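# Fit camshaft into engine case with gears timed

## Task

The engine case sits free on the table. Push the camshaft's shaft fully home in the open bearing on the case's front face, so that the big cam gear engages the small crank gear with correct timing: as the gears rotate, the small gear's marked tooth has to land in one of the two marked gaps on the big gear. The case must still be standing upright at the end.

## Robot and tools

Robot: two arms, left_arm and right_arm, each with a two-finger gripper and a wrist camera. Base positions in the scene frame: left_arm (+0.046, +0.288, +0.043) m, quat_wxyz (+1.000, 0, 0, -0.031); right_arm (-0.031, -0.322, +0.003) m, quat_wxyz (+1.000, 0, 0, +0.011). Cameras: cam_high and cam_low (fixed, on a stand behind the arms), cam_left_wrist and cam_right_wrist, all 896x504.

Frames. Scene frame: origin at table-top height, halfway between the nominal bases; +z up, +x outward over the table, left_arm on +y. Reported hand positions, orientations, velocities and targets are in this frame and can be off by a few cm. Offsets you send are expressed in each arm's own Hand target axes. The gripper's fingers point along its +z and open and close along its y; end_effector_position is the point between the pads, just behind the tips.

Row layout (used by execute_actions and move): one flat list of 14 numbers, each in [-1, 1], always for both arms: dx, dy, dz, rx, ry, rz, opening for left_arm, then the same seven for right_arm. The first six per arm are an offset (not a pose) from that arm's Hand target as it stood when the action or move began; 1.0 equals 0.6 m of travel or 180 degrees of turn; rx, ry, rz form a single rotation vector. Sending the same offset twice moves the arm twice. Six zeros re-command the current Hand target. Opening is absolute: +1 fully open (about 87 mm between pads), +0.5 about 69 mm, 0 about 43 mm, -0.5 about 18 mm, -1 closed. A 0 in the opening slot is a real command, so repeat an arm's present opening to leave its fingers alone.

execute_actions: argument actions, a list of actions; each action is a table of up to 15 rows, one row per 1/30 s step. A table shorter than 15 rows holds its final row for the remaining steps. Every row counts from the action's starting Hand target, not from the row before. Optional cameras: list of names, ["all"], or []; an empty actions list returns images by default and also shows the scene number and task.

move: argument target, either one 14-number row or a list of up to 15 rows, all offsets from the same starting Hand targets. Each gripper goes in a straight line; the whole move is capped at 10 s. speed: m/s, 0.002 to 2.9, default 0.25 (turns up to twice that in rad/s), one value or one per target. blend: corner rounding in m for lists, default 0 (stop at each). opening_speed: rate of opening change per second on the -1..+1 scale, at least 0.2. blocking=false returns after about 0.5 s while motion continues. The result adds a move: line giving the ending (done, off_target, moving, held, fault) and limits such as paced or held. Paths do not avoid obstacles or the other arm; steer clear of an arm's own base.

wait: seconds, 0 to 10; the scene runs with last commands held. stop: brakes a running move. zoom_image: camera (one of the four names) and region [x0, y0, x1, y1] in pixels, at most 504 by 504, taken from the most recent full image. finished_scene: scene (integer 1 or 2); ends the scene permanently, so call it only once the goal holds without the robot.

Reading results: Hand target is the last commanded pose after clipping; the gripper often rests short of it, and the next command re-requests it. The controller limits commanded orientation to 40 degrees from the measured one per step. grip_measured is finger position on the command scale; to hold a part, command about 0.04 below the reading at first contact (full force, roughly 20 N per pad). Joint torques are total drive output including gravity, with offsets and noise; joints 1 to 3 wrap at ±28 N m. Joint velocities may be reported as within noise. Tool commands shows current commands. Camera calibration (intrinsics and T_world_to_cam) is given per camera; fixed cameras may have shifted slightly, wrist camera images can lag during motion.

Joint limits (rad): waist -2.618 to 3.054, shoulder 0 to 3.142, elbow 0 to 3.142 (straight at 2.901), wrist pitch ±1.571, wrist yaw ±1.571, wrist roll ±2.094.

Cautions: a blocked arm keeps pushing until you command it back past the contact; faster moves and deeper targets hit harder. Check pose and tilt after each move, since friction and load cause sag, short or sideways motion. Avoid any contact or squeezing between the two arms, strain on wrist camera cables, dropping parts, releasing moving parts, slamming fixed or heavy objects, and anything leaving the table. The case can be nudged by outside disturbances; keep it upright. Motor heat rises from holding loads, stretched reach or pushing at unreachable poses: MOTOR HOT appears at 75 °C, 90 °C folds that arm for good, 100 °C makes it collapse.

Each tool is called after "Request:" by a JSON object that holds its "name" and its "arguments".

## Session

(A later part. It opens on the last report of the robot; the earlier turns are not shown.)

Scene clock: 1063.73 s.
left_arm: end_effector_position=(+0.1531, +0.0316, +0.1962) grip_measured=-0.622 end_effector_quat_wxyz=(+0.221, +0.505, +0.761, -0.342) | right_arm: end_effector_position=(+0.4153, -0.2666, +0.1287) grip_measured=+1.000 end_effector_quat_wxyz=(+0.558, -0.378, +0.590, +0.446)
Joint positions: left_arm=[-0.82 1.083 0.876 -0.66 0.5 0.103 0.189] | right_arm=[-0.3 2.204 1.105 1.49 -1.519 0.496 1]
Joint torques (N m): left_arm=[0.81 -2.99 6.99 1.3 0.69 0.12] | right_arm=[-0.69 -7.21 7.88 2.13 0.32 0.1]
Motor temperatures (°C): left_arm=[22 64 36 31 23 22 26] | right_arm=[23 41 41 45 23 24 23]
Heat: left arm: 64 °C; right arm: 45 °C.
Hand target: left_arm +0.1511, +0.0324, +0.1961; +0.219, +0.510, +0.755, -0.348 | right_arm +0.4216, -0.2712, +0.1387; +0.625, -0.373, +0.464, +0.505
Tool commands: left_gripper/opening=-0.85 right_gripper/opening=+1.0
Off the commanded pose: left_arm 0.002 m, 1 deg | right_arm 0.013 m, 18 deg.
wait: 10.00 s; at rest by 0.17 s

Request:
{"name": "wait", "arguments": {"seconds": 10}}

Request:
{"name": "wait", "arguments": {"seconds": 10}}

Request:
{"name": "move", "arguments": {"target": [[-0.1115,0.008,0.21,0,0,0,-0.85,0,0,0,0,0,0,1],[-0.1938,0.1448,0.276,-0.233,0.126,-0.265,-0.85,0,0,0,0,0,0,1],[-0.1438,0.1667,0.3187,-0.233,0.126,-0.265,-0.85,0,0,0,0,0,0,1]], "speed": [0.3,0.2,0.05], "blend": [0.03,0.01,0], "cameras": ["cam_left_wrist","cam_right_wrist"]}}

Request:
{"name": "zoom_image", "arguments": {"camera": "cam_left_wrist", "region": [0, 100, 300, 330]}}

Request:
{"name": "zoom_image", "arguments": {"camera": "cam_right_wrist", "region": [80, 100, 400, 320]}}

Scene clock: 1094.83 s.
left_arm: end_effector_position=(+0.1531, +0.0316, +0.1962) grip_measured=-0.622 end_effector_quat_wxyz=(+0.221, +0.505, +0.761, -0.342) | right_arm: end_effector_position=(+0.4153, -0.2666, +0.1287) grip_measured=+1.000 end_effector_quat_wxyz=(+0.558, -0.378, +0.590, +0.446)
Joint positions: left_arm=[-0.82 1.083 0.876 -0.66 0.5 0.103 0.189] | right_arm=[-0.3 2.204 1.105 1.49 -1.519 0.496 1]
Joint torques (N m): left_arm=[0.91 -2.86 7.02 1.3 0.68 0.08] | right_arm=[-0.68 -7.23 7.9 2.13 0.31 0.1]
Motor temperatures (°C): left_arm=[22 55 37 31 23 22 26] | right_arm=[23 41 41 45 23 24 23]
Heat: left arm: 55 °C; right arm: 45 °C.
Hand target: left_arm +0.1511, +0.0324, +0.1961; +0.219, +0.510, +0.755, -0.348 | right_arm +0.4216, -0.2712, +0.1387; +0.625, -0.373, +0.464, +0.505
Tool commands: left_gripper/opening=-0.85 right_gripper/opening=+1.0
Off the commanded pose: left_arm 0.002 m, 1 deg | right_arm 0.013 m, 18 deg.
wait: 10.00 s; at rest from the start

Scene clock: 1104.83 s.
left_arm: end_effector_position=(+0.1531, +0.0316, +0.1962) grip_measured=-0.622 end_effector_quat_wxyz=(+0.221, +0.505, +0.761, -0.342) | right_arm: end_effector_position=(+0.4153, -0.2666, +0.1287) grip_measured=+1.000 end_effector_quat_wxyz=(+0.558, -0.378, +0.590, +0.446)
Joint positions: left_arm=[-0.82 1.083 0.876 -0.66 0.5 0.103 0.189] | right_arm=[-0.3 2.204 1.105 1.49 -1.519 0.496 1]
Joint torques (N m): left_arm=[0.85 -3.12 6.93 1.32 0.67 0.13] | right_arm=[-0.7 -7.21 7.9 2.13 0.32 0.1]
Heat: left arm: 53 °C; right arm: 45 °C.
Hand target: left_arm +0.1511, +0.0324, +0.1961; +0.219, +0.510, +0.755, -0.348 | right_arm +0.4216, -0.2712, +0.1387; +0.625, -0.373, +0.464, +0.505
Tool commands: left_gripper/opening=-0.85 right_gripper/opening=+1.0
Off the commanded pose: left_arm 0.002 m, 1 deg | right_arm 0.013 m, 18 deg.
wait: 10.00 s; at rest by 0.17 s

Scene clock: 1109.83 s.
left_arm: end_effector_position=(+0.2642, -0.1407, +0.0832) grip_measured=-0.622 end_effector_quat_wxyz=(+0.061, +0.128, +0.990, -0.009) | right_arm: end_effector_position=(+0.4153, -0.2666, +0.1287) grip_measured=+1.000 end_effector_quat_wxyz=(+0.558, -0.378, +0.590, +0.446)
Joint positions: left_arm=[-1.008 2.533 2.405 -1.356 -0.089 -0.809 0.189] | right_arm=[-0.3 2.204 1.105 1.49 -1.519 0.496 1]
Joint torques (N m): left_arm=[0.92 -14.82 5.89 0.51 -0.21 -0.22] | right_arm=[-0.69 -7.24 7.88 2.13 0.32 0.1]
Motor temperatures (°C): left_arm=[22 56 37 31 23 22 26] | right_arm=[23 41 41 45 23 24 23]
Heat: left arm: 56 °C; right arm: 45 °C.
Hand target: left_arm +0.2718, -0.1405, +0.0986; +0.081, +0.117, +0.990, -0.020 | right_arm +0.4216, -0.2712, +0.1387; +0.625, -0.373, +0.464, +0.505
Off the commanded pose: left_arm 0.017 m, 3 deg | right_arm 0.013 m, 18 deg.
joint sent to its limit (right arm) — joint 4 (wrist pitch), upper limit. The joint targets are off in orientation, not in position.
move: off_target (left_arm, right_arm)
camera_calibration:
cam_left_wrist: T_world_to_cam=[[-0.246394, -0.969158, 0.00473507, -0.0771304], [-0.714021, 0.184828, 0.675287, 0.181086], [-0.655335, 0.163006, -0.73754, 0.396714], [0, 0, 0, 1]] pos_world=[0.370276, -0.172888, 0.170673]
cam_right_wrist: T_world_to_cam=[[0.952558, -0.276719, -0.126728, -0.449362], [-0.289669, -0.696469, -0.656523, 0.0382288], [0.0934105, 0.662085, -0.743584, 0.37862], [0, 0, 0, 1]] pos_world=[0.40375, -0.348401, 0.249687]
Images, in order (width x height): cam_left_wrist 896x504, cam_right_wrist 896x504.

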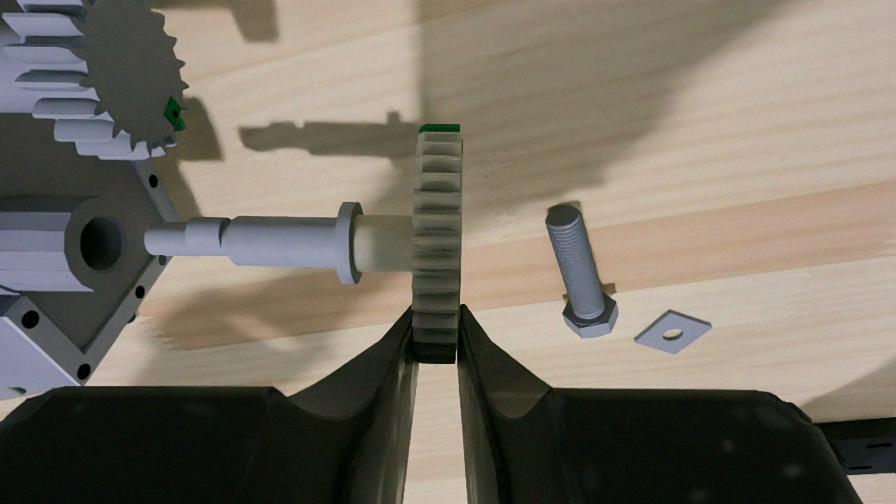

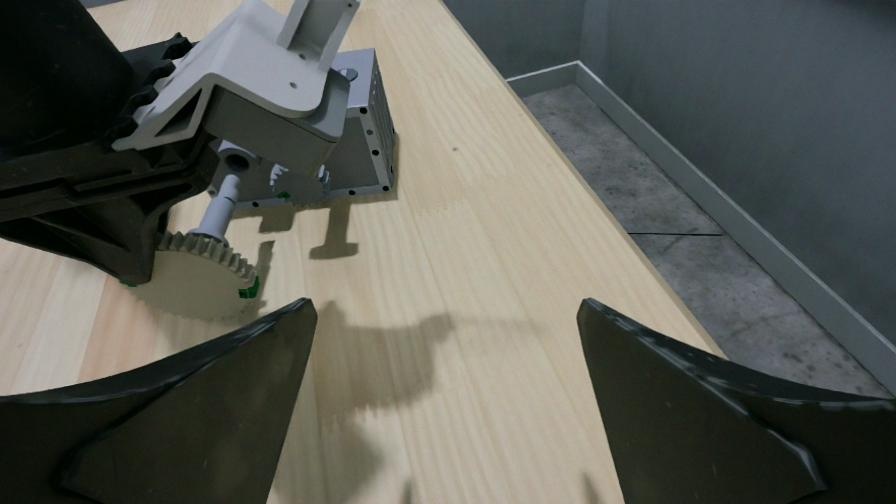

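Scaled by 1.680 from the camera's 896x504 image, which has a finer 1280x720 frame.

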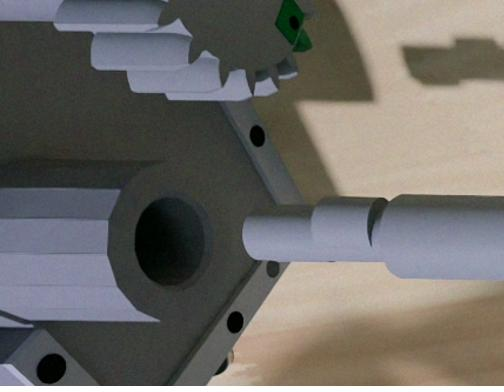

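Scaled by 1.575 from the camera's 896x504 image, which has a finer 1280x720 frame.

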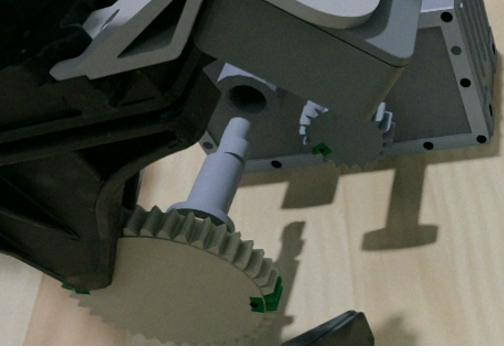

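Request:
{"name": "move", "arguments": {"target": [0,0.022,-0.003,0,0,0,-0.85,0,0,0,0,0,0,1], "speed": 0.04, "cameras": ["cam_left_wrist","cam_right_wrist"]}}

Request:
{"name": "zoom_image", "arguments": {"camera": "cam_left_wrist", "region": [0, 100, 300, 330]}}

Request:
{"name": "zoom_image", "arguments": {"camera": "cam_right_wrist", "region": [80, 100, 400, 320]}}

Scene clock: 1123.03 s.
left_arm: end_effector_position=(+0.2676, -0.1287, +0.0850) grip_measured=-0.622 end_effector_quat_wxyz=(+0.062, +0.119, +0.991, -0.009) | right_arm: end_effector_position=(+0.4153, -0.2666, +0.1287) grip_measured=+1.000 end_effector_quat_wxyz=(+0.558, -0.378, +0.590, +0.446)
Joint positions: left_arm=[-0.989 2.465 2.288 -1.304 -0.089 -0.809 0.189] | right_arm=[-0.3 2.204 1.105 1.49 -1.519 0.496 1]
Joint torques (N m): left_arm=[0.79 -14.71 5.82 0.5 -0.11 -0.01] | right_arm=[-0.7 -7.23 7.87 2.13 0.31 0.1]
Motor temperatures (°C): left_arm=[22 75 37 30 23 22 26] | right_arm=[23 41 41 45 23 24 23]
Heat: left arm: 75 °C; right arm: 45 °C. Fold the left arm in close to its base, or ease its load, before you think long.
Hand target: left_arm +0.2746, -0.1275, +0.0999; +0.081, +0.117, +0.990, -0.019 | right_arm +0.4216, -0.2712, +0.1387; +0.625, -0.373, +0.464, +0.505
Off the commanded pose: left_arm 0.017 m, 2 deg | right_arm 0.013 m, 18 deg.
MOTOR HOT: joint 2 (shoulder) of the left arm reports 75 °C; the controller's stop level is 90 °C. To cool a motor, set the load down, stop pushing, or move to a pose that needs little force.
joint sent to its limit (right arm) — joint 4 (wrist pitch), upper limit. The joint targets are off in orientation, not in position.
move: off_target (left_arm, right_arm)
camera_calibration:
cam_left_wrist: T_world_to_cam=[[-0.228264, -0.97358, 0.00605165, -0.0701533], [-0.717961, 0.172524, 0.674364, 0.179741], [-0.657592, 0.149589, -0.738374, 0.397303], [0, 0, 0, 1]] pos_world=[0.374297, -0.158742, 0.172572]
cam_right_wrist: T_world_to_cam=[[0.952558, -0.276719, -0.126728, -0.449362], [-0.289669, -0.696469, -0.656523, 0.0382288], [0.0934105, 0.662085, -0.743584, 0.37862], [0, 0, 0, 1]] pos_world=[0.40375, -0.348401, 0.249687]
Images, in order (width x height): cam_left_wrist 896x504, cam_right_wrist 896x504.

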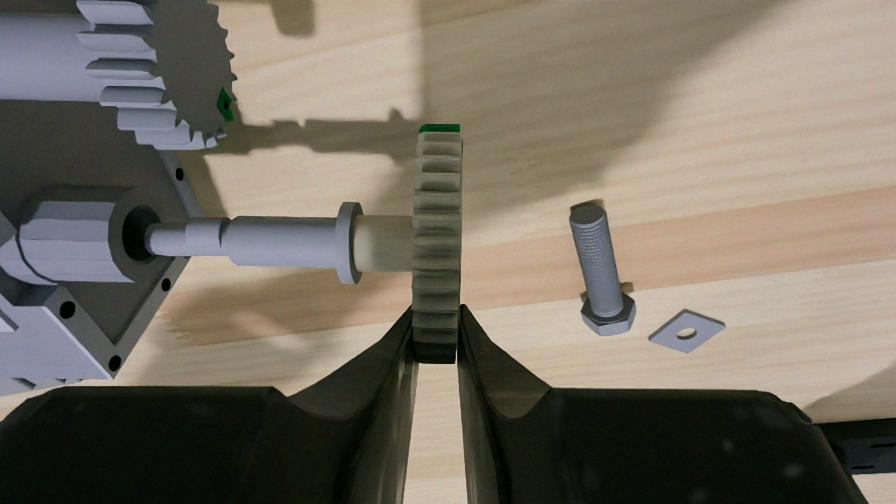

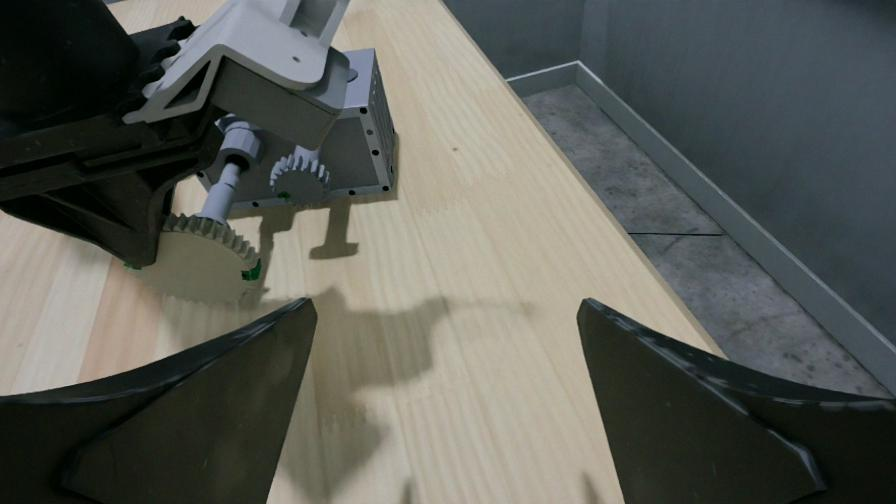

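Scaled by 1.680 from the camera's 896x504 image, which has a finer 1280x720 frame.

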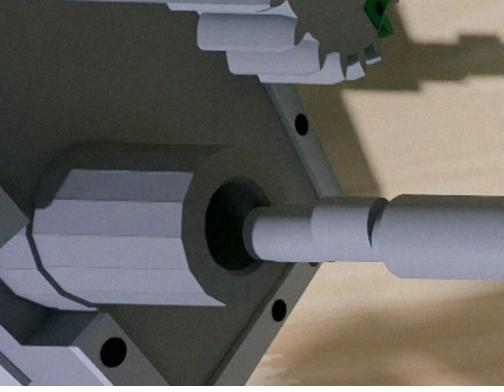

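Scaled by 1.575 from the camera's 896x504 image, which has a finer 1280x720 frame.

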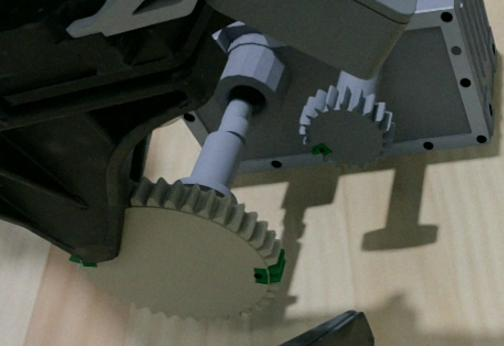

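Request:
{"name": "move", "arguments": {"target": [[0.0,-0.03,-0.01,0,0,0,-0.85,0,0,0,0,0,0,1],[-0.0165,-0.03,-0.09,0,0,0,-0.85,0,0,0,0,0,0,1],[0.1175,-0.021,-0.172,0.233,-0.126,0.265,-0.85,0,0,0,0,0,0,1],[0.2233,0.2188,-0.2335,0.233,-0.126,0.265,-0.85,0,0,0,0,0,0,1]], "speed": 0.35, "blend": [0.012,0.03,0.03,0]}}

Request:
{"name": "wait", "arguments": {"seconds": 10}}

Scene clock: 1140.80 s.
left_arm: end_effector_position=(+0.1573, +0.0381, +0.2151) grip_measured=-0.622 end_effector_quat_wxyz=(+0.223, +0.505, +0.760, -0.342) | right_arm: end_effector_position=(+0.4153, -0.2666, +0.1287) grip_measured=+1.000 end_effector_quat_wxyz=(+0.558, -0.378, +0.590, +0.446)
Joint positions: left_arm=[-0.783 1.079 0.95 -0.749 0.523 0.136 0.189] | right_arm=[-0.3 2.204 1.105 1.49 -1.519 0.496 1]
Joint torques (N m): left_arm=[0.72 -2.54 6.86 1.3 0.67 0.07] | right_arm=[-0.69 -7.21 7.88 2.13 0.32 0.1]
Motor temperatures (°C): left_arm=[22 86 37 29 23 22 26] | right_arm=[23 41 41 45 23 24 23]
Heat: left arm: 86 °C; right arm: 45 °C. Fold the left arm in close to its base, or ease its load, before you think long.
Hand target: left_arm +0.1553, +0.0387, +0.2137; +0.219, +0.510, +0.755, -0.348 | right_arm +0.4216, -0.2712, +0.1387; +0.625, -0.373, +0.464, +0.505
Off the commanded pose: left_arm 0.003 m, 1 deg | right_arm 0.013 m, 18 deg.
MOTOR HOT: still on. Joint 2 (shoulder) of the left arm reports 86 °C.
joint sent to its limit (right arm) — joint 4 (wrist pitch), upper limit. The joint targets are off in orientation, not in position.
move: off_target (right_arm); blend cut to 0.0095 m at target 1, 0.0245 m at target 2

Scene clock: 1150.80 s.
left_arm: end_effector_position=(+0.1572, +0.0381, +0.2150) grip_measured=-0.622 end_effector_quat_wxyz=(+0.223, +0.506, +0.760, -0.342) | right_arm: end_effector_position=(+0.4153, -0.2666, +0.1287) grip_measured=+1.000 end_effector_quat_wxyz=(+0.558, -0.378, +0.590, +0.446)
Joint positions: left_arm=[-0.783 1.079 0.95 -0.749 0.523 0.136 0.189] | right_arm=[-0.3 2.204 1.105 1.49 -1.519 0.496 1]
Joint torques (N m): left_arm=[0.8 -2.59 6.94 1.29 0.67 0.07] | right_arm=[-0.7 -7.23 7.88 2.13 0.32 0.1]
Motor temperatures (°C): left_arm=[22 75 36 30 23 22 26] | right_arm=[23 41 41 45 23 24 23]
Heat: left arm: 75 °C; right arm: 45 °C. Fold the left arm in close to its base, or ease its load, before you think long.
Hand target: left_arm +0.1553, +0.0387, +0.2137; +0.219, +0.510, +0.755, -0.348 | right_arm +0.4216, -0.2712, +0.1387; +0.625, -0.373, +0.464, +0.505
Tool commands: left_gripper/opening=-0.85 right_gripper/opening=+1.0
Off the commanded pose: left_arm 0.002 m, 1 deg | right_arm 0.013 m, 18 deg.
MOTOR HOT: still on. Joint 2 (shoulder) of the left arm reports 75 °C.
wait: 10.00 s; at rest by 0.17 s

Request:
{"name": "wait", "arguments": {"seconds": 10}}

Request:
{"name": "wait", "arguments": {"seconds": 10}}

Request:
{"name": "wait", "arguments": {"seconds": 10}}

Request:
{"name": "move", "arguments": {"target": [[-0.0972,0.01,0.231,0,0,0,-0.85,0,0,0,0,0,0,1],[-0.1772,0.1447,0.303,-0.233,0.126,-0.265,-0.85,0,0,0,0,0,0,1],[-0.127,0.1662,0.3457,-0.233,0.126,-0.265,-0.85,0,0,0,0,0,0,1],[-0.1077,0.184,0.3168,-0.233,0.126,-0.265,-0.85,0,0,0,0,0,0,1]], "speed": [0.3,0.2,0.05,0.05], "blend": [0.03,0.01,0,0], "cameras": ["cam_left_wrist","cam_right_wrist"]}}

Request:
{"name": "zoom_image", "arguments": {"camera": "cam_left_wrist", "region": [0, 100, 300, 330]}}

Request:
{"name": "zoom_image", "arguments": {"camera": "cam_right_wrist", "region": [80, 100, 400, 320]}}

Scene clock: 1179.90 s.
left_arm: end_effector_position=(+0.1572, +0.0381, +0.2150) grip_measured=-0.622 end_effector_quat_wxyz=(+0.223, +0.506, +0.760, -0.342) | right_arm: end_effector_position=(+0.4153, -0.2666, +0.1287) grip_measured=+1.000 end_effector_quat_wxyz=(+0.558, -0.378, +0.590, +0.446)
Joint positions: left_arm=[-0.783 1.079 0.95 -0.749 0.523 0.136 0.189] | right_arm=[-0.3 2.204 1.105 1.49 -1.519 0.496 1]
Joint torques (N m): left_arm=[0.9 -2.66 6.9 1.3 0.65 0.08] | right_arm=[-0.7 -7.21 7.88 2.13 0.32 0.1]
Motor temperatures (°C): left_arm=[22 59 36 31 23 22 26] | right_arm=[23 41 41 45 23 24 23]
Heat: left arm: 59 °C; right arm: 45 °C.
Hand target: left_arm +0.1553, +0.0387, +0.2137; +0.219, +0.510, +0.755, -0.348 | right_arm +0.4216, -0.2712, +0.1387; +0.625, -0.373, +0.464, +0.505
Tool commands: left_gripper/opening=-0.85 right_gripper/opening=+1.0
Off the commanded pose: left_arm 0.002 m, 1 deg | right_arm 0.013 m, 18 deg.
MOTOR HOT: cleared for the motors of the left arm.
wait: 10.00 s; at rest from the start

Scene clock: 1189.90 s.
left_arm: end_effector_position=(+0.1572, +0.0381, +0.2150) grip_measured=-0.622 end_effector_quat_wxyz=(+0.223, +0.506, +0.760, -0.342) | right_arm: end_effector_position=(+0.4153, -0.2666, +0.1287) grip_measured=+1.000 end_effector_quat_wxyz=(+0.558, -0.378, +0.590, +0.446)
Joint positions: left_arm=[-0.783 1.079 0.95 -0.749 0.523 0.136 0.189] | right_arm=[-0.3 2.204 1.105 1.49 -1.519 0.496 1]
Joint torques (N m): left_arm=[0.83 -2.65 6.72 1.3 0.64 0.09] | right_arm=[-0.69 -7.21 7.9 2.13 0.32 0.1]
Motor temperatures (°C): left_arm=[22 56 36 31 23 22 26] | right_arm=[23 41 41 45 23 24 23]
Heat: left arm: 56 °C; right arm: 45 °C.
Hand target: left_arm +0.1553, +0.0387, +0.2137; +0.219, +0.510, +0.755, -0.348 | right_arm +0.4216, -0.2712, +0.1387; +0.625, -0.373, +0.464, +0.505
Tool commands: left_gripper/opening=-0.85 right_gripper/opening=+1.0
Off the commanded pose: left_arm 0.002 m, 1 deg | right_arm 0.013 m, 18 deg.
wait: 10.00 s; at rest by 0.17 s

Scene clock: 1199.90 s.
left_arm: end_effector_position=(+0.1572, +0.0381, +0.2150) grip_measured=-0.622 end_effector_quat_wxyz=(+0.223, +0.506, +0.760, -0.342) | right_arm: end_effector_position=(+0.4153, -0.2666, +0.1287) grip_measured=+1.000 end_effector_quat_wxyz=(+0.558, -0.378, +0.590, +0.446)
Joint positions: left_arm=[-0.783 1.079 0.95 -0.749 0.523 0.136 0.189] | right_arm=[-0.3 2.204 1.105 1.49 -1.519 0.496 1]
Joint torques (N m): left_arm=[0.87 -2.56 6.98 1.27 0.67 0.1] | right_arm=[-0.7 -7.21 7.9 2.13 0.32 0.1]
Heat: left arm: 54 °C; right arm: 45 °C.
Hand target: left_arm +0.1553, +0.0387, +0.2137; +0.219, +0.510, +0.755, -0.348 | right_arm +0.4216, -0.2712, +0.1387; +0.625, -0.373, +0.464, +0.505
Tool commands: left_gripper/opening=-0.85 right_gripper/opening=+1.0
Off the commanded pose: left_arm 0.002 m, 1 deg | right_arm 0.013 m, 18 deg.
wait: 10.00 s; at rest by 0.17 s

Scene clock: 1205.83 s.
left_arm: end_effector_position=(+0.2703, -0.1279, +0.0856) grip_measured=-0.622 end_effector_quat_wxyz=(+0.070, +0.116, +0.990, -0.023) | right_arm: end_effector_position=(+0.4153, -0.2666, +0.1287) grip_measured=+1.000 end_effector_quat_wxyz=(+0.558, -0.378, +0.590, +0.446)
Joint positions: left_arm=[-0.982 2.418 2.205 -1.236 -0.084 -0.806 0.189] | right_arm=[-0.3 2.204 1.105 1.49 -1.519 0.496 1]
Joint torques (N m): left_arm=[1.47 -14.27 5.64 0.32 -0.13 0.15] | right_arm=[-0.69 -7.21 7.88 2.13 0.32 0.1]
Motor temperatures (°C): left_arm=[22 57 37 31 23 22 26] | right_arm=[23 41 41 45 23 24 23]
Heat: left arm: 57 °C; right arm: 45 °C.
Hand target: left_arm +0.2772, -0.1175, +0.0988; +0.081, +0.117, +0.990, -0.019 | right_arm +0.4216, -0.2712, +0.1387; +0.625, -0.373, +0.464, +0.505
Off the commanded pose: left_arm 0.018 m, 1 deg | right_arm 0.013 m, 18 deg.
joint sent to its limit (right arm) — joint 4 (wrist pitch), upper limit. The joint targets are off in orientation, not in position.
move: off_target (left_arm, right_arm)
camera_calibration:
cam_left_wrist: T_world_to_cam=[[-0.224744, -0.973876, 0.0324799, -0.0720034], [-0.727256, 0.189829, 0.659593, 0.187125], [-0.648528, 0.124619, -0.750921, 0.394794], [0, 0, 0, 1]] pos_world=[0.375941, -0.154843, 0.175371]
cam_right_wrist: T_world_to_cam=[[0.952558, -0.276719, -0.126728, -0.449362], [-0.289669, -0.696469, -0.656523, 0.0382288], [0.0934105, 0.662085, -0.743584, 0.37862], [0, 0, 0, 1]] pos_world=[0.40375, -0.348401, 0.249687]
Images, in order (width x height): cam_left_wrist 896x504, cam_right_wrist 896x504.

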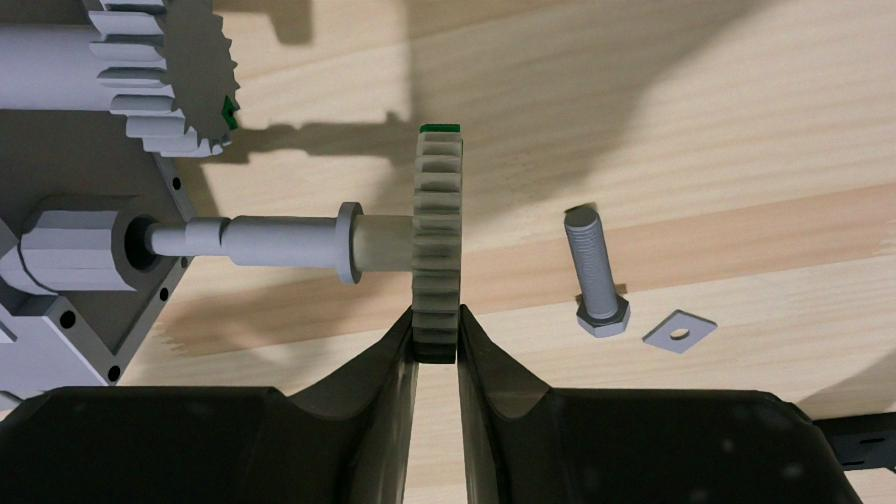

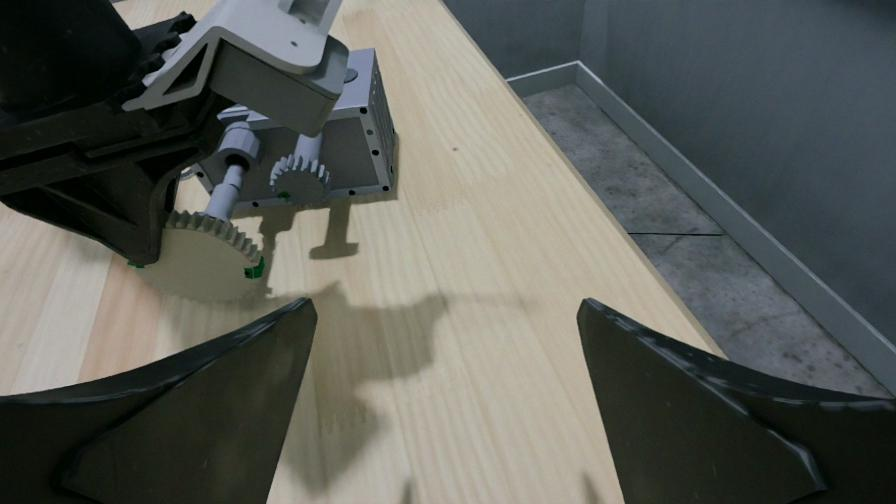

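Scaled by 1.680 from the camera's 896x504 image, which has a finer 1280x720 frame.

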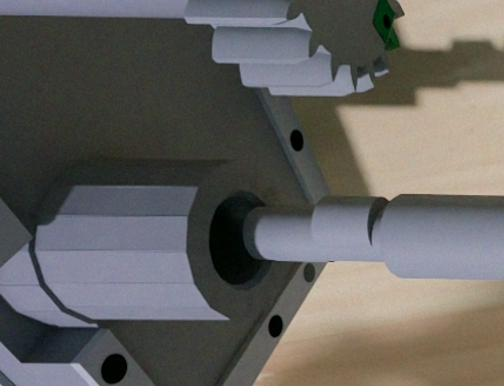

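Scaled by 1.575 from the camera's 896x504 image, which has a finer 1280x720 frame.

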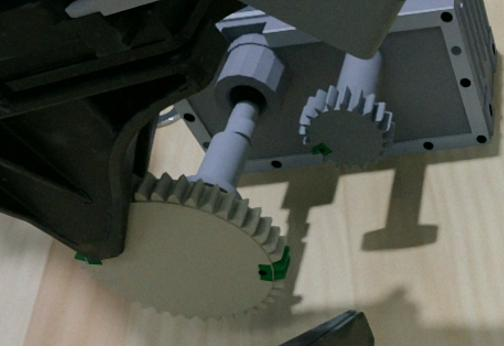

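Request:
{"name": "move", "arguments": {"target": [[0.0035,-0.02,0.003,-0.0067,0,0,-0.85,0,0,0,0,0,0,1],[0.0035,0.012,0.003,-0.0067,0,0,-0.85,0,0,0,0,0,0,1]], "speed": 0.05, "cameras": ["cam_left_wrist","cam_right_wrist"]}}

Request:
{"name": "zoom_image", "arguments": {"camera": "cam_left_wrist", "region": [0, 100, 300, 330]}}

Request:
{"name": "zoom_image", "arguments": {"camera": "cam_right_wrist", "region": [80, 100, 400, 320]}}

Scene clock: 1229.67 s.
left_arm: end_effector_position=(+0.2758, -0.1107, +0.0842) grip_measured=-0.622 end_effector_quat_wxyz=(+0.073, +0.114, +0.991, +0.001) | right_arm: end_effector_position=(+0.4153, -0.2666, +0.1287) grip_measured=+1.000 end_effector_quat_wxyz=(+0.558, -0.378, +0.590, +0.446)
Joint positions: left_arm=[-0.967 2.399 2.168 -1.251 -0.117 -0.794 0.189] | right_arm=[-0.3 2.204 1.105 1.49 -1.519 0.496 1]
Joint torques (N m): left_arm=[0.44 -14.17 5.59 0.41 -0.03 0.01] | right_arm=[-0.7 -7.23 7.88 2.13 0.32 0.1]
Motor temperatures (°C): left_arm=[22 70 36 29 23 22 26] | right_arm=[23 41 41 45 23 24 23]
Heat: left arm: 70 °C; right arm: 45 °C.
Hand target: left_arm +0.2772, -0.1102, +0.0965; +0.082, +0.117, +0.990, -0.009 | right_arm +0.4216, -0.2712, +0.1387; +0.625, -0.373, +0.464, +0.505
Off the commanded pose: left_arm 0.012 m, 2 deg | right_arm 0.013 m, 18 deg.
joint sent to its limit (right arm) — joint 4 (wrist pitch), upper limit. The joint targets are off in orientation, not in position.
move: off_target (left_arm, right_arm)
camera_calibration:
cam_left_wrist: T_world_to_cam=[[-0.217654, -0.975884, -0.0166167, -0.0520644], [-0.735837, 0.152883, 0.659674, 0.187064], [-0.641226, 0.155808, -0.751368, 0.396687], [0, 0, 0, 1]] pos_world=[0.380683, -0.141215, 0.173792]
cam_right_wrist: T_world_to_cam=[[0.952558, -0.276719, -0.126728, -0.449362], [-0.289669, -0.696469, -0.656523, 0.0382288], [0.0934105, 0.662085, -0.743584, 0.37862], [0, 0, 0, 1]] pos_world=[0.40375, -0.348401, 0.249687]
Images, in order (width x height): cam_left_wrist 896x504, cam_right_wrist 896x504.

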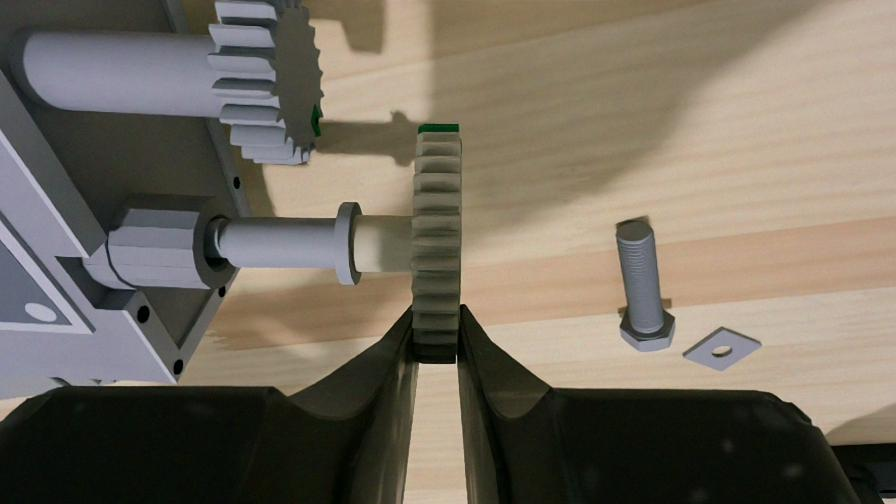

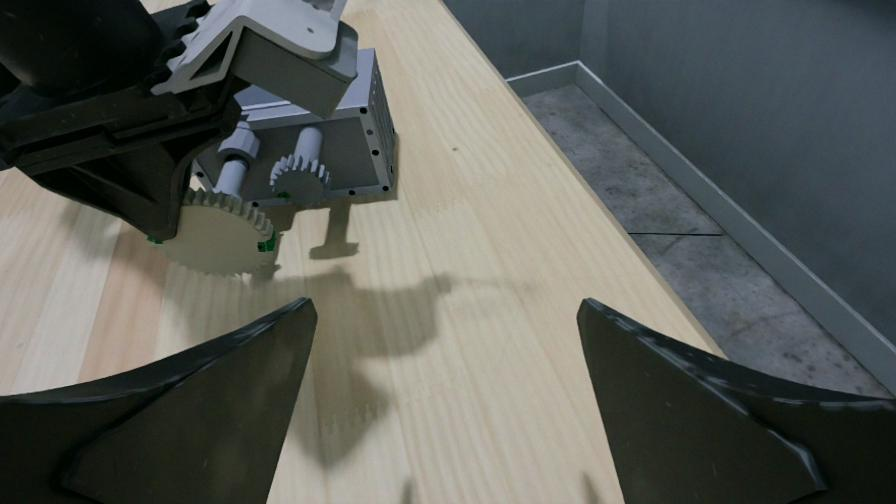

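Scaled by 1.680 from the camera's 896x504 image, which has a finer 1280x720 frame.

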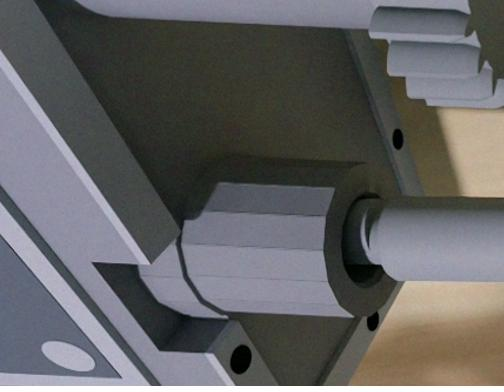

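Scaled by 1.575 from the camera's 896x504 image, which has a finer 1280x720 frame.

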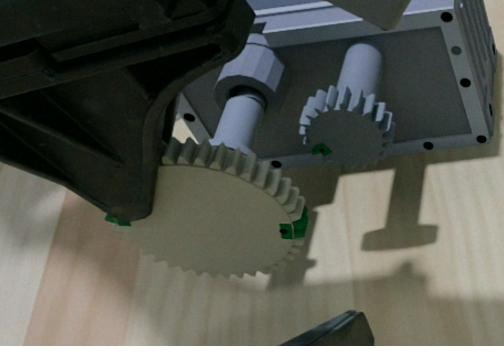

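Request:
{"name": "move", "arguments": {"target": [0,0.025,0,0,0,0,-0.85,0,0,0,0,0,0,1], "speed": 0.05, "cameras": ["cam_left_wrist","cam_right_wrist"]}}

Request:
{"name": "zoom_image", "arguments": {"camera": "cam_left_wrist", "region": [50, 100, 350, 330]}}

Request:
{"name": "zoom_image", "arguments": {"camera": "cam_right_wrist", "region": [80, 100, 400, 320]}}

Scene clock: 1238.50 s.
left_arm: end_effector_position=(+0.2793, -0.0998, +0.0854) grip_measured=-0.622 end_effector_quat_wxyz=(+0.078, +0.115, +0.990, -0.003) | right_arm: end_effector_position=(+0.4153, -0.2666, +0.1287) grip_measured=+1.000 end_effector_quat_wxyz=(+0.558, -0.378, +0.590, +0.446)
Joint positions: left_arm=[-0.949 2.341 2.071 -1.198 -0.117 -0.774 0.189] | right_arm=[-0.3 2.204 1.105 1.49 -1.519 0.496 1]
Joint torques (N m): left_arm=[0.76 -13.59 5.44 0.37 0 0.01] | right_arm=[-0.69 -7.23 7.88 2.13 0.32 0.1]
Motor temperatures (°C): left_arm=[22 78 36 28 23 22 26] | right_arm=[23 41 41 45 23 24 23]
Heat: left arm: 78 °C; right arm: 45 °C. Fold the left arm in close to its base, or ease its load, before you think long.
Hand target: left_arm +0.2807, -0.0956, +0.0965; +0.082, +0.116, +0.990, -0.009 | right_arm +0.4216, -0.2712, +0.1387; +0.625, -0.373, +0.464, +0.505
Off the commanded pose: left_arm 0.012 m, 1 deg | right_arm 0.013 m, 18 deg.
MOTOR HOT: joint 2 (shoulder) of the left arm reports 78 °C; the controller's stop level is 90 °C. To cool a motor, set the load down, stop pushing, or move to a pose that needs little force.
joint sent to its limit (right arm) — joint 4 (wrist pitch), upper limit. The joint targets are off in orientation, not in position.
move: off_target (left_arm, right_arm)
camera_calibration:
cam_left_wrist: T_world_to_cam=[[-0.220035, -0.975455, -0.00847992, -0.0406015], [-0.74072, 0.161416, 0.652133, 0.190028], [-0.634758, 0.149773, -0.758057, 0.396342], [0, 0, 0, 1]] pos_world=[0.383405, -0.12964, 0.176182]
cam_right_wrist: T_world_to_cam=[[0.952558, -0.276719, -0.126728, -0.449362], [-0.289669, -0.696469, -0.656523, 0.0382288], [0.0934105, 0.662085, -0.743584, 0.37862], [0, 0, 0, 1]] pos_world=[0.40375, -0.348401, 0.249687]
Images, in order (width x height): cam_left_wrist 896x504, cam_right_wrist 896x504.

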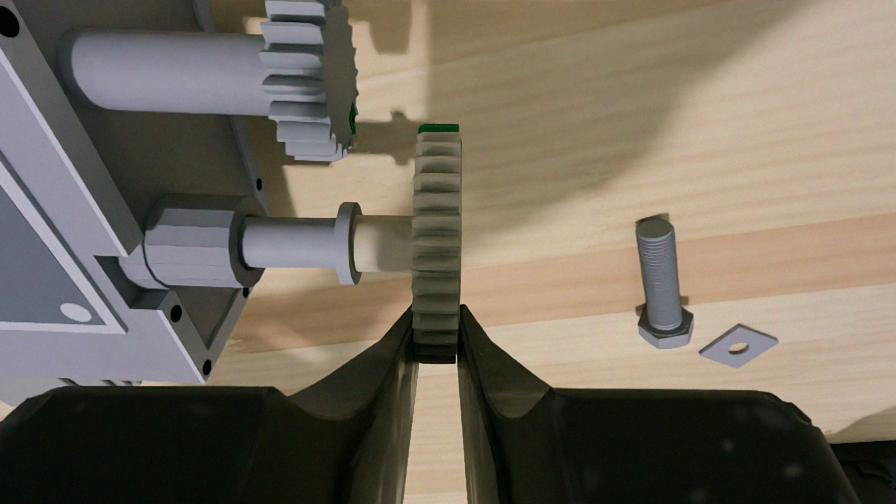

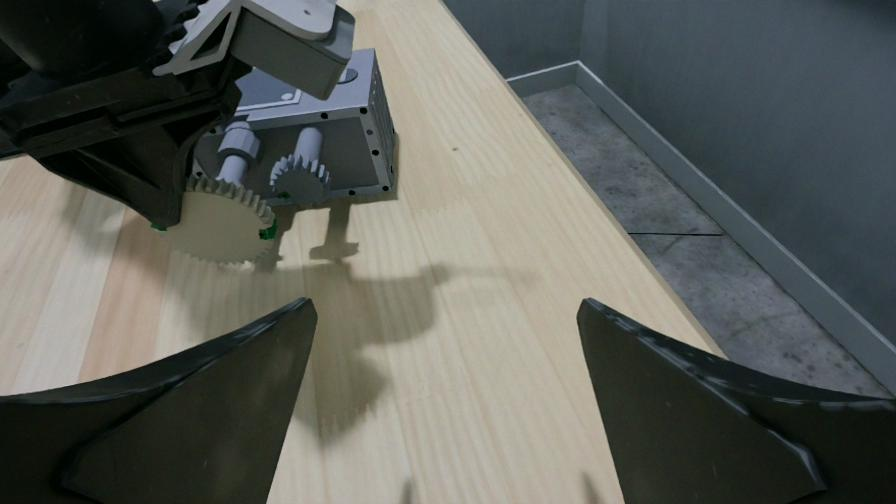

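Scaled by 1.680 from the camera's 896x504 image, which has a finer 1280x720 frame.

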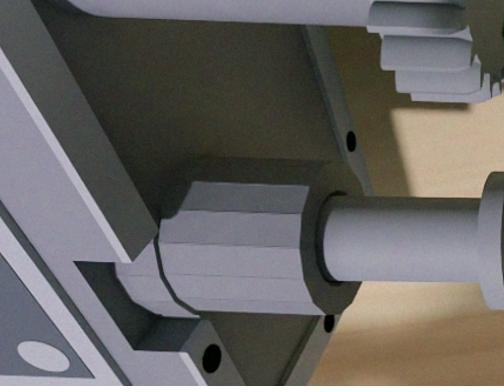

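Scaled by 1.575 from the camera's 896x504 image, which has a finer 1280x720 frame.

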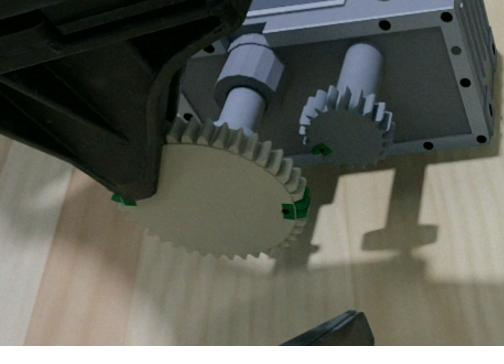

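Request:
{"name": "move", "arguments": {"target": [0,0.025,0.012,0,0,0,-0.85,0,0,0,0,0,0,1], "speed": 0.06, "cameras": ["cam_left_wrist","cam_right_wrist"]}}

Request:
{"name": "zoom_image", "arguments": {"camera": "cam_right_wrist", "region": [80, 100, 400, 320]}}

Scene clock: 1249.93 s.
left_arm: end_effector_position=(+0.2812, -0.0912, +0.0862) grip_measured=-0.622 end_effector_quat_wxyz=(+0.080, +0.117, +0.990, -0.016) | right_arm: end_effector_position=(+0.4153, -0.2666, +0.1287) grip_measured=+1.000 end_effector_quat_wxyz=(+0.558, -0.378, +0.590, +0.446)
Joint positions: left_arm=[-0.931 2.282 1.973 -1.134 -0.103 -0.751 0.189] | right_arm=[-0.3 2.204 1.105 1.49 -1.519 0.496 1]
Joint torques (N m): left_arm=[1.74 -12.38 4.83 0.37 -0.04 0.1] | right_arm=[-0.7 -7.23 7.88 2.13 0.32 0.1]
Motor temperatures (°C): left_arm=[22 84 36 28 23 22 26] | right_arm=[23 41 41 45 23 24 23]
Heat: left arm: 84 °C; right arm: 45 °C. Fold the left arm in close to its base, or ease its load, before you think long.
Hand target: left_arm +0.2854, -0.0812, +0.0895; +0.082, +0.116, +0.990, -0.009 | right_arm +0.4216, -0.2712, +0.1387; +0.625, -0.373, +0.464, +0.505
Off the commanded pose: left_arm 0.011 m, 1 deg | right_arm 0.013 m, 18 deg.
MOTOR HOT: still on. Joint 2 (shoulder) of the left arm reports 84 °C.
joint sent to its limit (right arm) — joint 4 (wrist pitch), upper limit. The joint targets are off in orientation, not in position.
move: off_target (left_arm, right_arm)
camera_calibration:
cam_left_wrist: T_world_to_cam=[[-0.22644, -0.973918, 0.0144232, -0.0318122], [-0.741457, 0.181957, 0.645859, 0.192163], [-0.631638, 0.135554, -0.763321, 0.395052], [0, 0, 0, 1]] pos_world=[0.384807, -0.119499, 0.177901]
cam_right_wrist: T_world_to_cam=[[0.952558, -0.276719, -0.126728, -0.449362], [-0.289669, -0.696469, -0.656523, 0.0382288], [0.0934105, 0.662085, -0.743584, 0.37862], [0, 0, 0, 1]] pos_world=[0.40375, -0.348401, 0.249687]
Images, in order (width x height): cam_left_wrist 896x504, cam_right_wrist 896x504.

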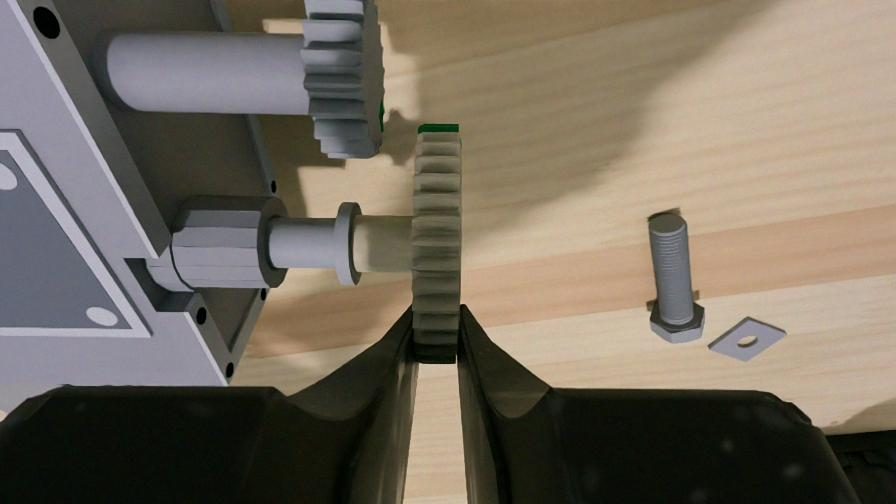

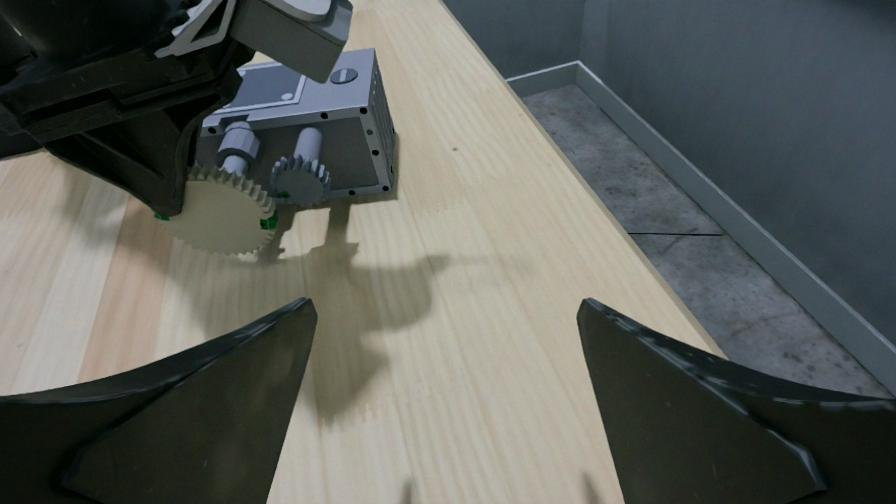

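Scaled by 1.575 from the camera's 896x504 image, which has a finer 1280x720 frame.

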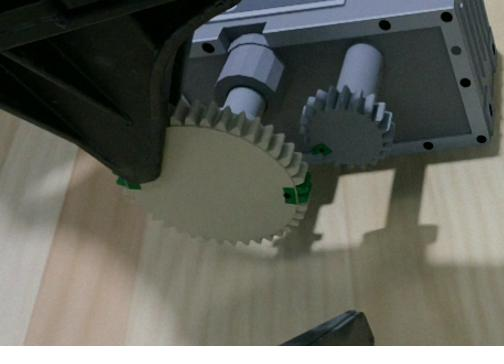

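Request:
{"name": "move", "arguments": {"target": [[0,-0.014,0,0,0,0,-0.85,0,0,0,0,0,0,1],[0,-0.014,0,0,0,0,-0.3,0,0,0,0,0,0,1],[0.002,-0.014,-0.13,0,0,0,-0.3,0,0,0,0,0,0,1],[0.2233,0.2,-0.2335,0.233,-0.126,0.265,-0.3,0,0,0,0,0,0,1]], "speed": [0.1,0.1,0.1,0.3], "opening_speed": 1.0, "blend": [0,0,0.02,0], "cameras": ["cam_right_wrist","cam_high"]}}

Request:
{"name": "zoom_image", "arguments": {"camera": "cam_right_wrist", "region": [80, 60, 400, 280]}}

Scene clock: 1269.37 s.
left_arm: end_effector_position=(+0.1671, +0.0673, +0.2118) grip_measured=-0.300 end_effector_quat_wxyz=(+0.231, +0.511, +0.757, -0.337) | right_arm: end_effector_position=(+0.4153, -0.2666, +0.1287) grip_measured=+1.000 end_effector_quat_wxyz=(+0.558, -0.378, +0.590, +0.446)
Joint positions: left_arm=[-0.645 1.03 0.926 -0.834 0.598 0.279 0.35] | right_arm=[-0.3 2.204 1.105 1.49 -1.519 0.496 1]
Joint torques (N m): left_arm=[0.75 -2.11 6.26 0.99 0.61 0.09] | right_arm=[-0.7 -7.23 7.87 2.13 0.31 0.1]
Motor temperatures (°C): left_arm=[22 80 36 28 23 22 26] | right_arm=[23 41 41 45 23 24 23]
Heat: left arm: 80 °C; right arm: 45 °C. Fold the left arm in close to its base, or ease its load, before you think long.
Hand target: left_arm +0.1622, +0.0713, +0.2059; +0.216, +0.512, +0.759, -0.339 | right_arm +0.4216, -0.2712, +0.1387; +0.625, -0.373, +0.464, +0.505
Off the commanded pose: left_arm 0.009 m, 2 deg | right_arm 0.013 m, 18 deg.
MOTOR HOT: still on. Joint 2 (shoulder) of the left arm reports 80 °C.
joint sent to its limit (right arm) — joint 4 (wrist pitch), upper limit. The joint targets are off in orientation, not in position.
move: off_target (right_arm)
camera_calibration:
cam_right_wrist: T_world_to_cam=[[0.952558, -0.276719, -0.126728, -0.449362], [-0.289669, -0.696469, -0.656523, 0.0382288], [0.0934105, 0.662085, -0.743584, 0.37862], [0, 0, 0, 1]] pos_world=[0.40375, -0.348401, 0.249687]
Images, in order (width x height): cam_high 896x504, cam_right_wrist 896x504.

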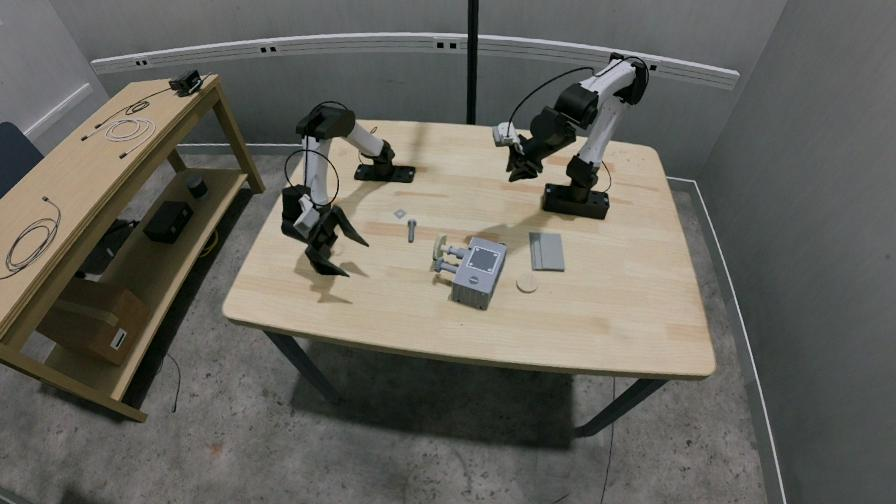

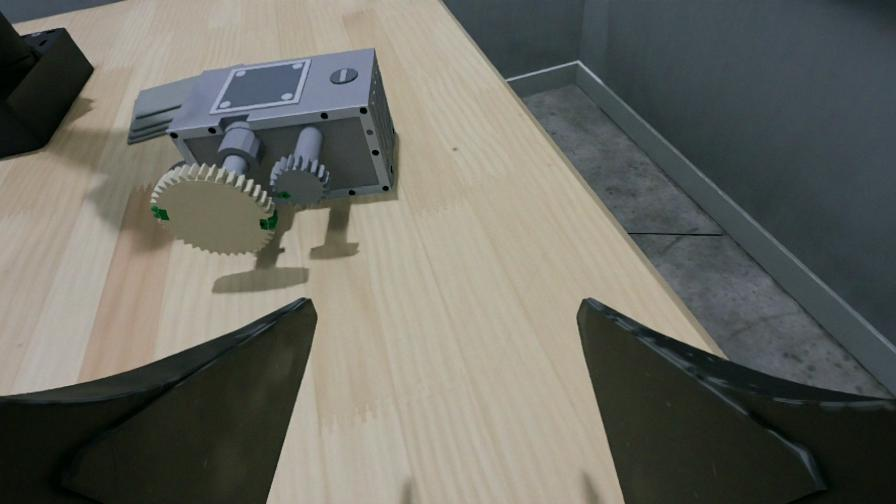

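Scaled by 1.575 from the camera's 896x504 image, which has a finer 1280x720 frame.

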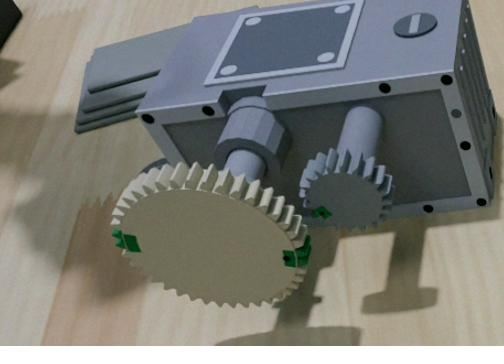

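Request:
{"name": "zoom_image", "arguments": {"camera": "cam_right_wrist", "region": [140, 140, 340, 270]}}

Request:
{"name": "zoom_image", "arguments": {"camera": "cam_right_wrist", "region": [240, 145, 340, 215]}}

Request:
{"name": "zoom_image", "arguments": {"camera": "cam_right_wrist", "region": [200, 180, 300, 260]}}

Scaled by 2.520 from the camera's 896x504 image, which has a finer 1280x720 frame.

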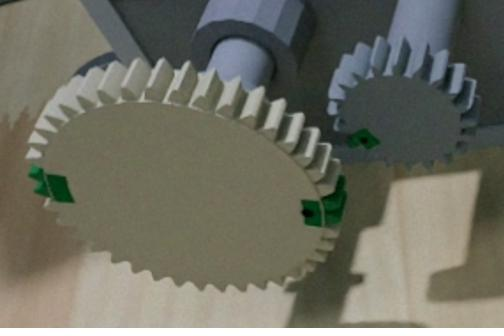

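Scaled by 5.040 from the camera's 896x504 image, which has a finer 1280x720 frame.

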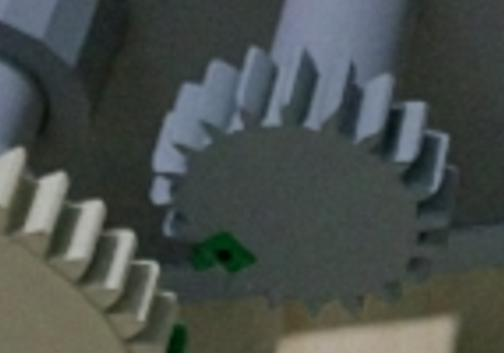

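Scaled by 5.040 from the camera's 896x504 image, which has a finer 1280x720 frame.

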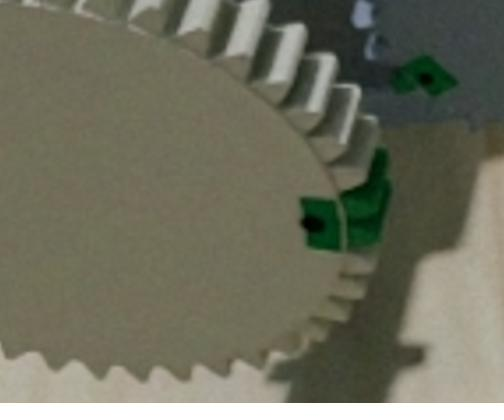

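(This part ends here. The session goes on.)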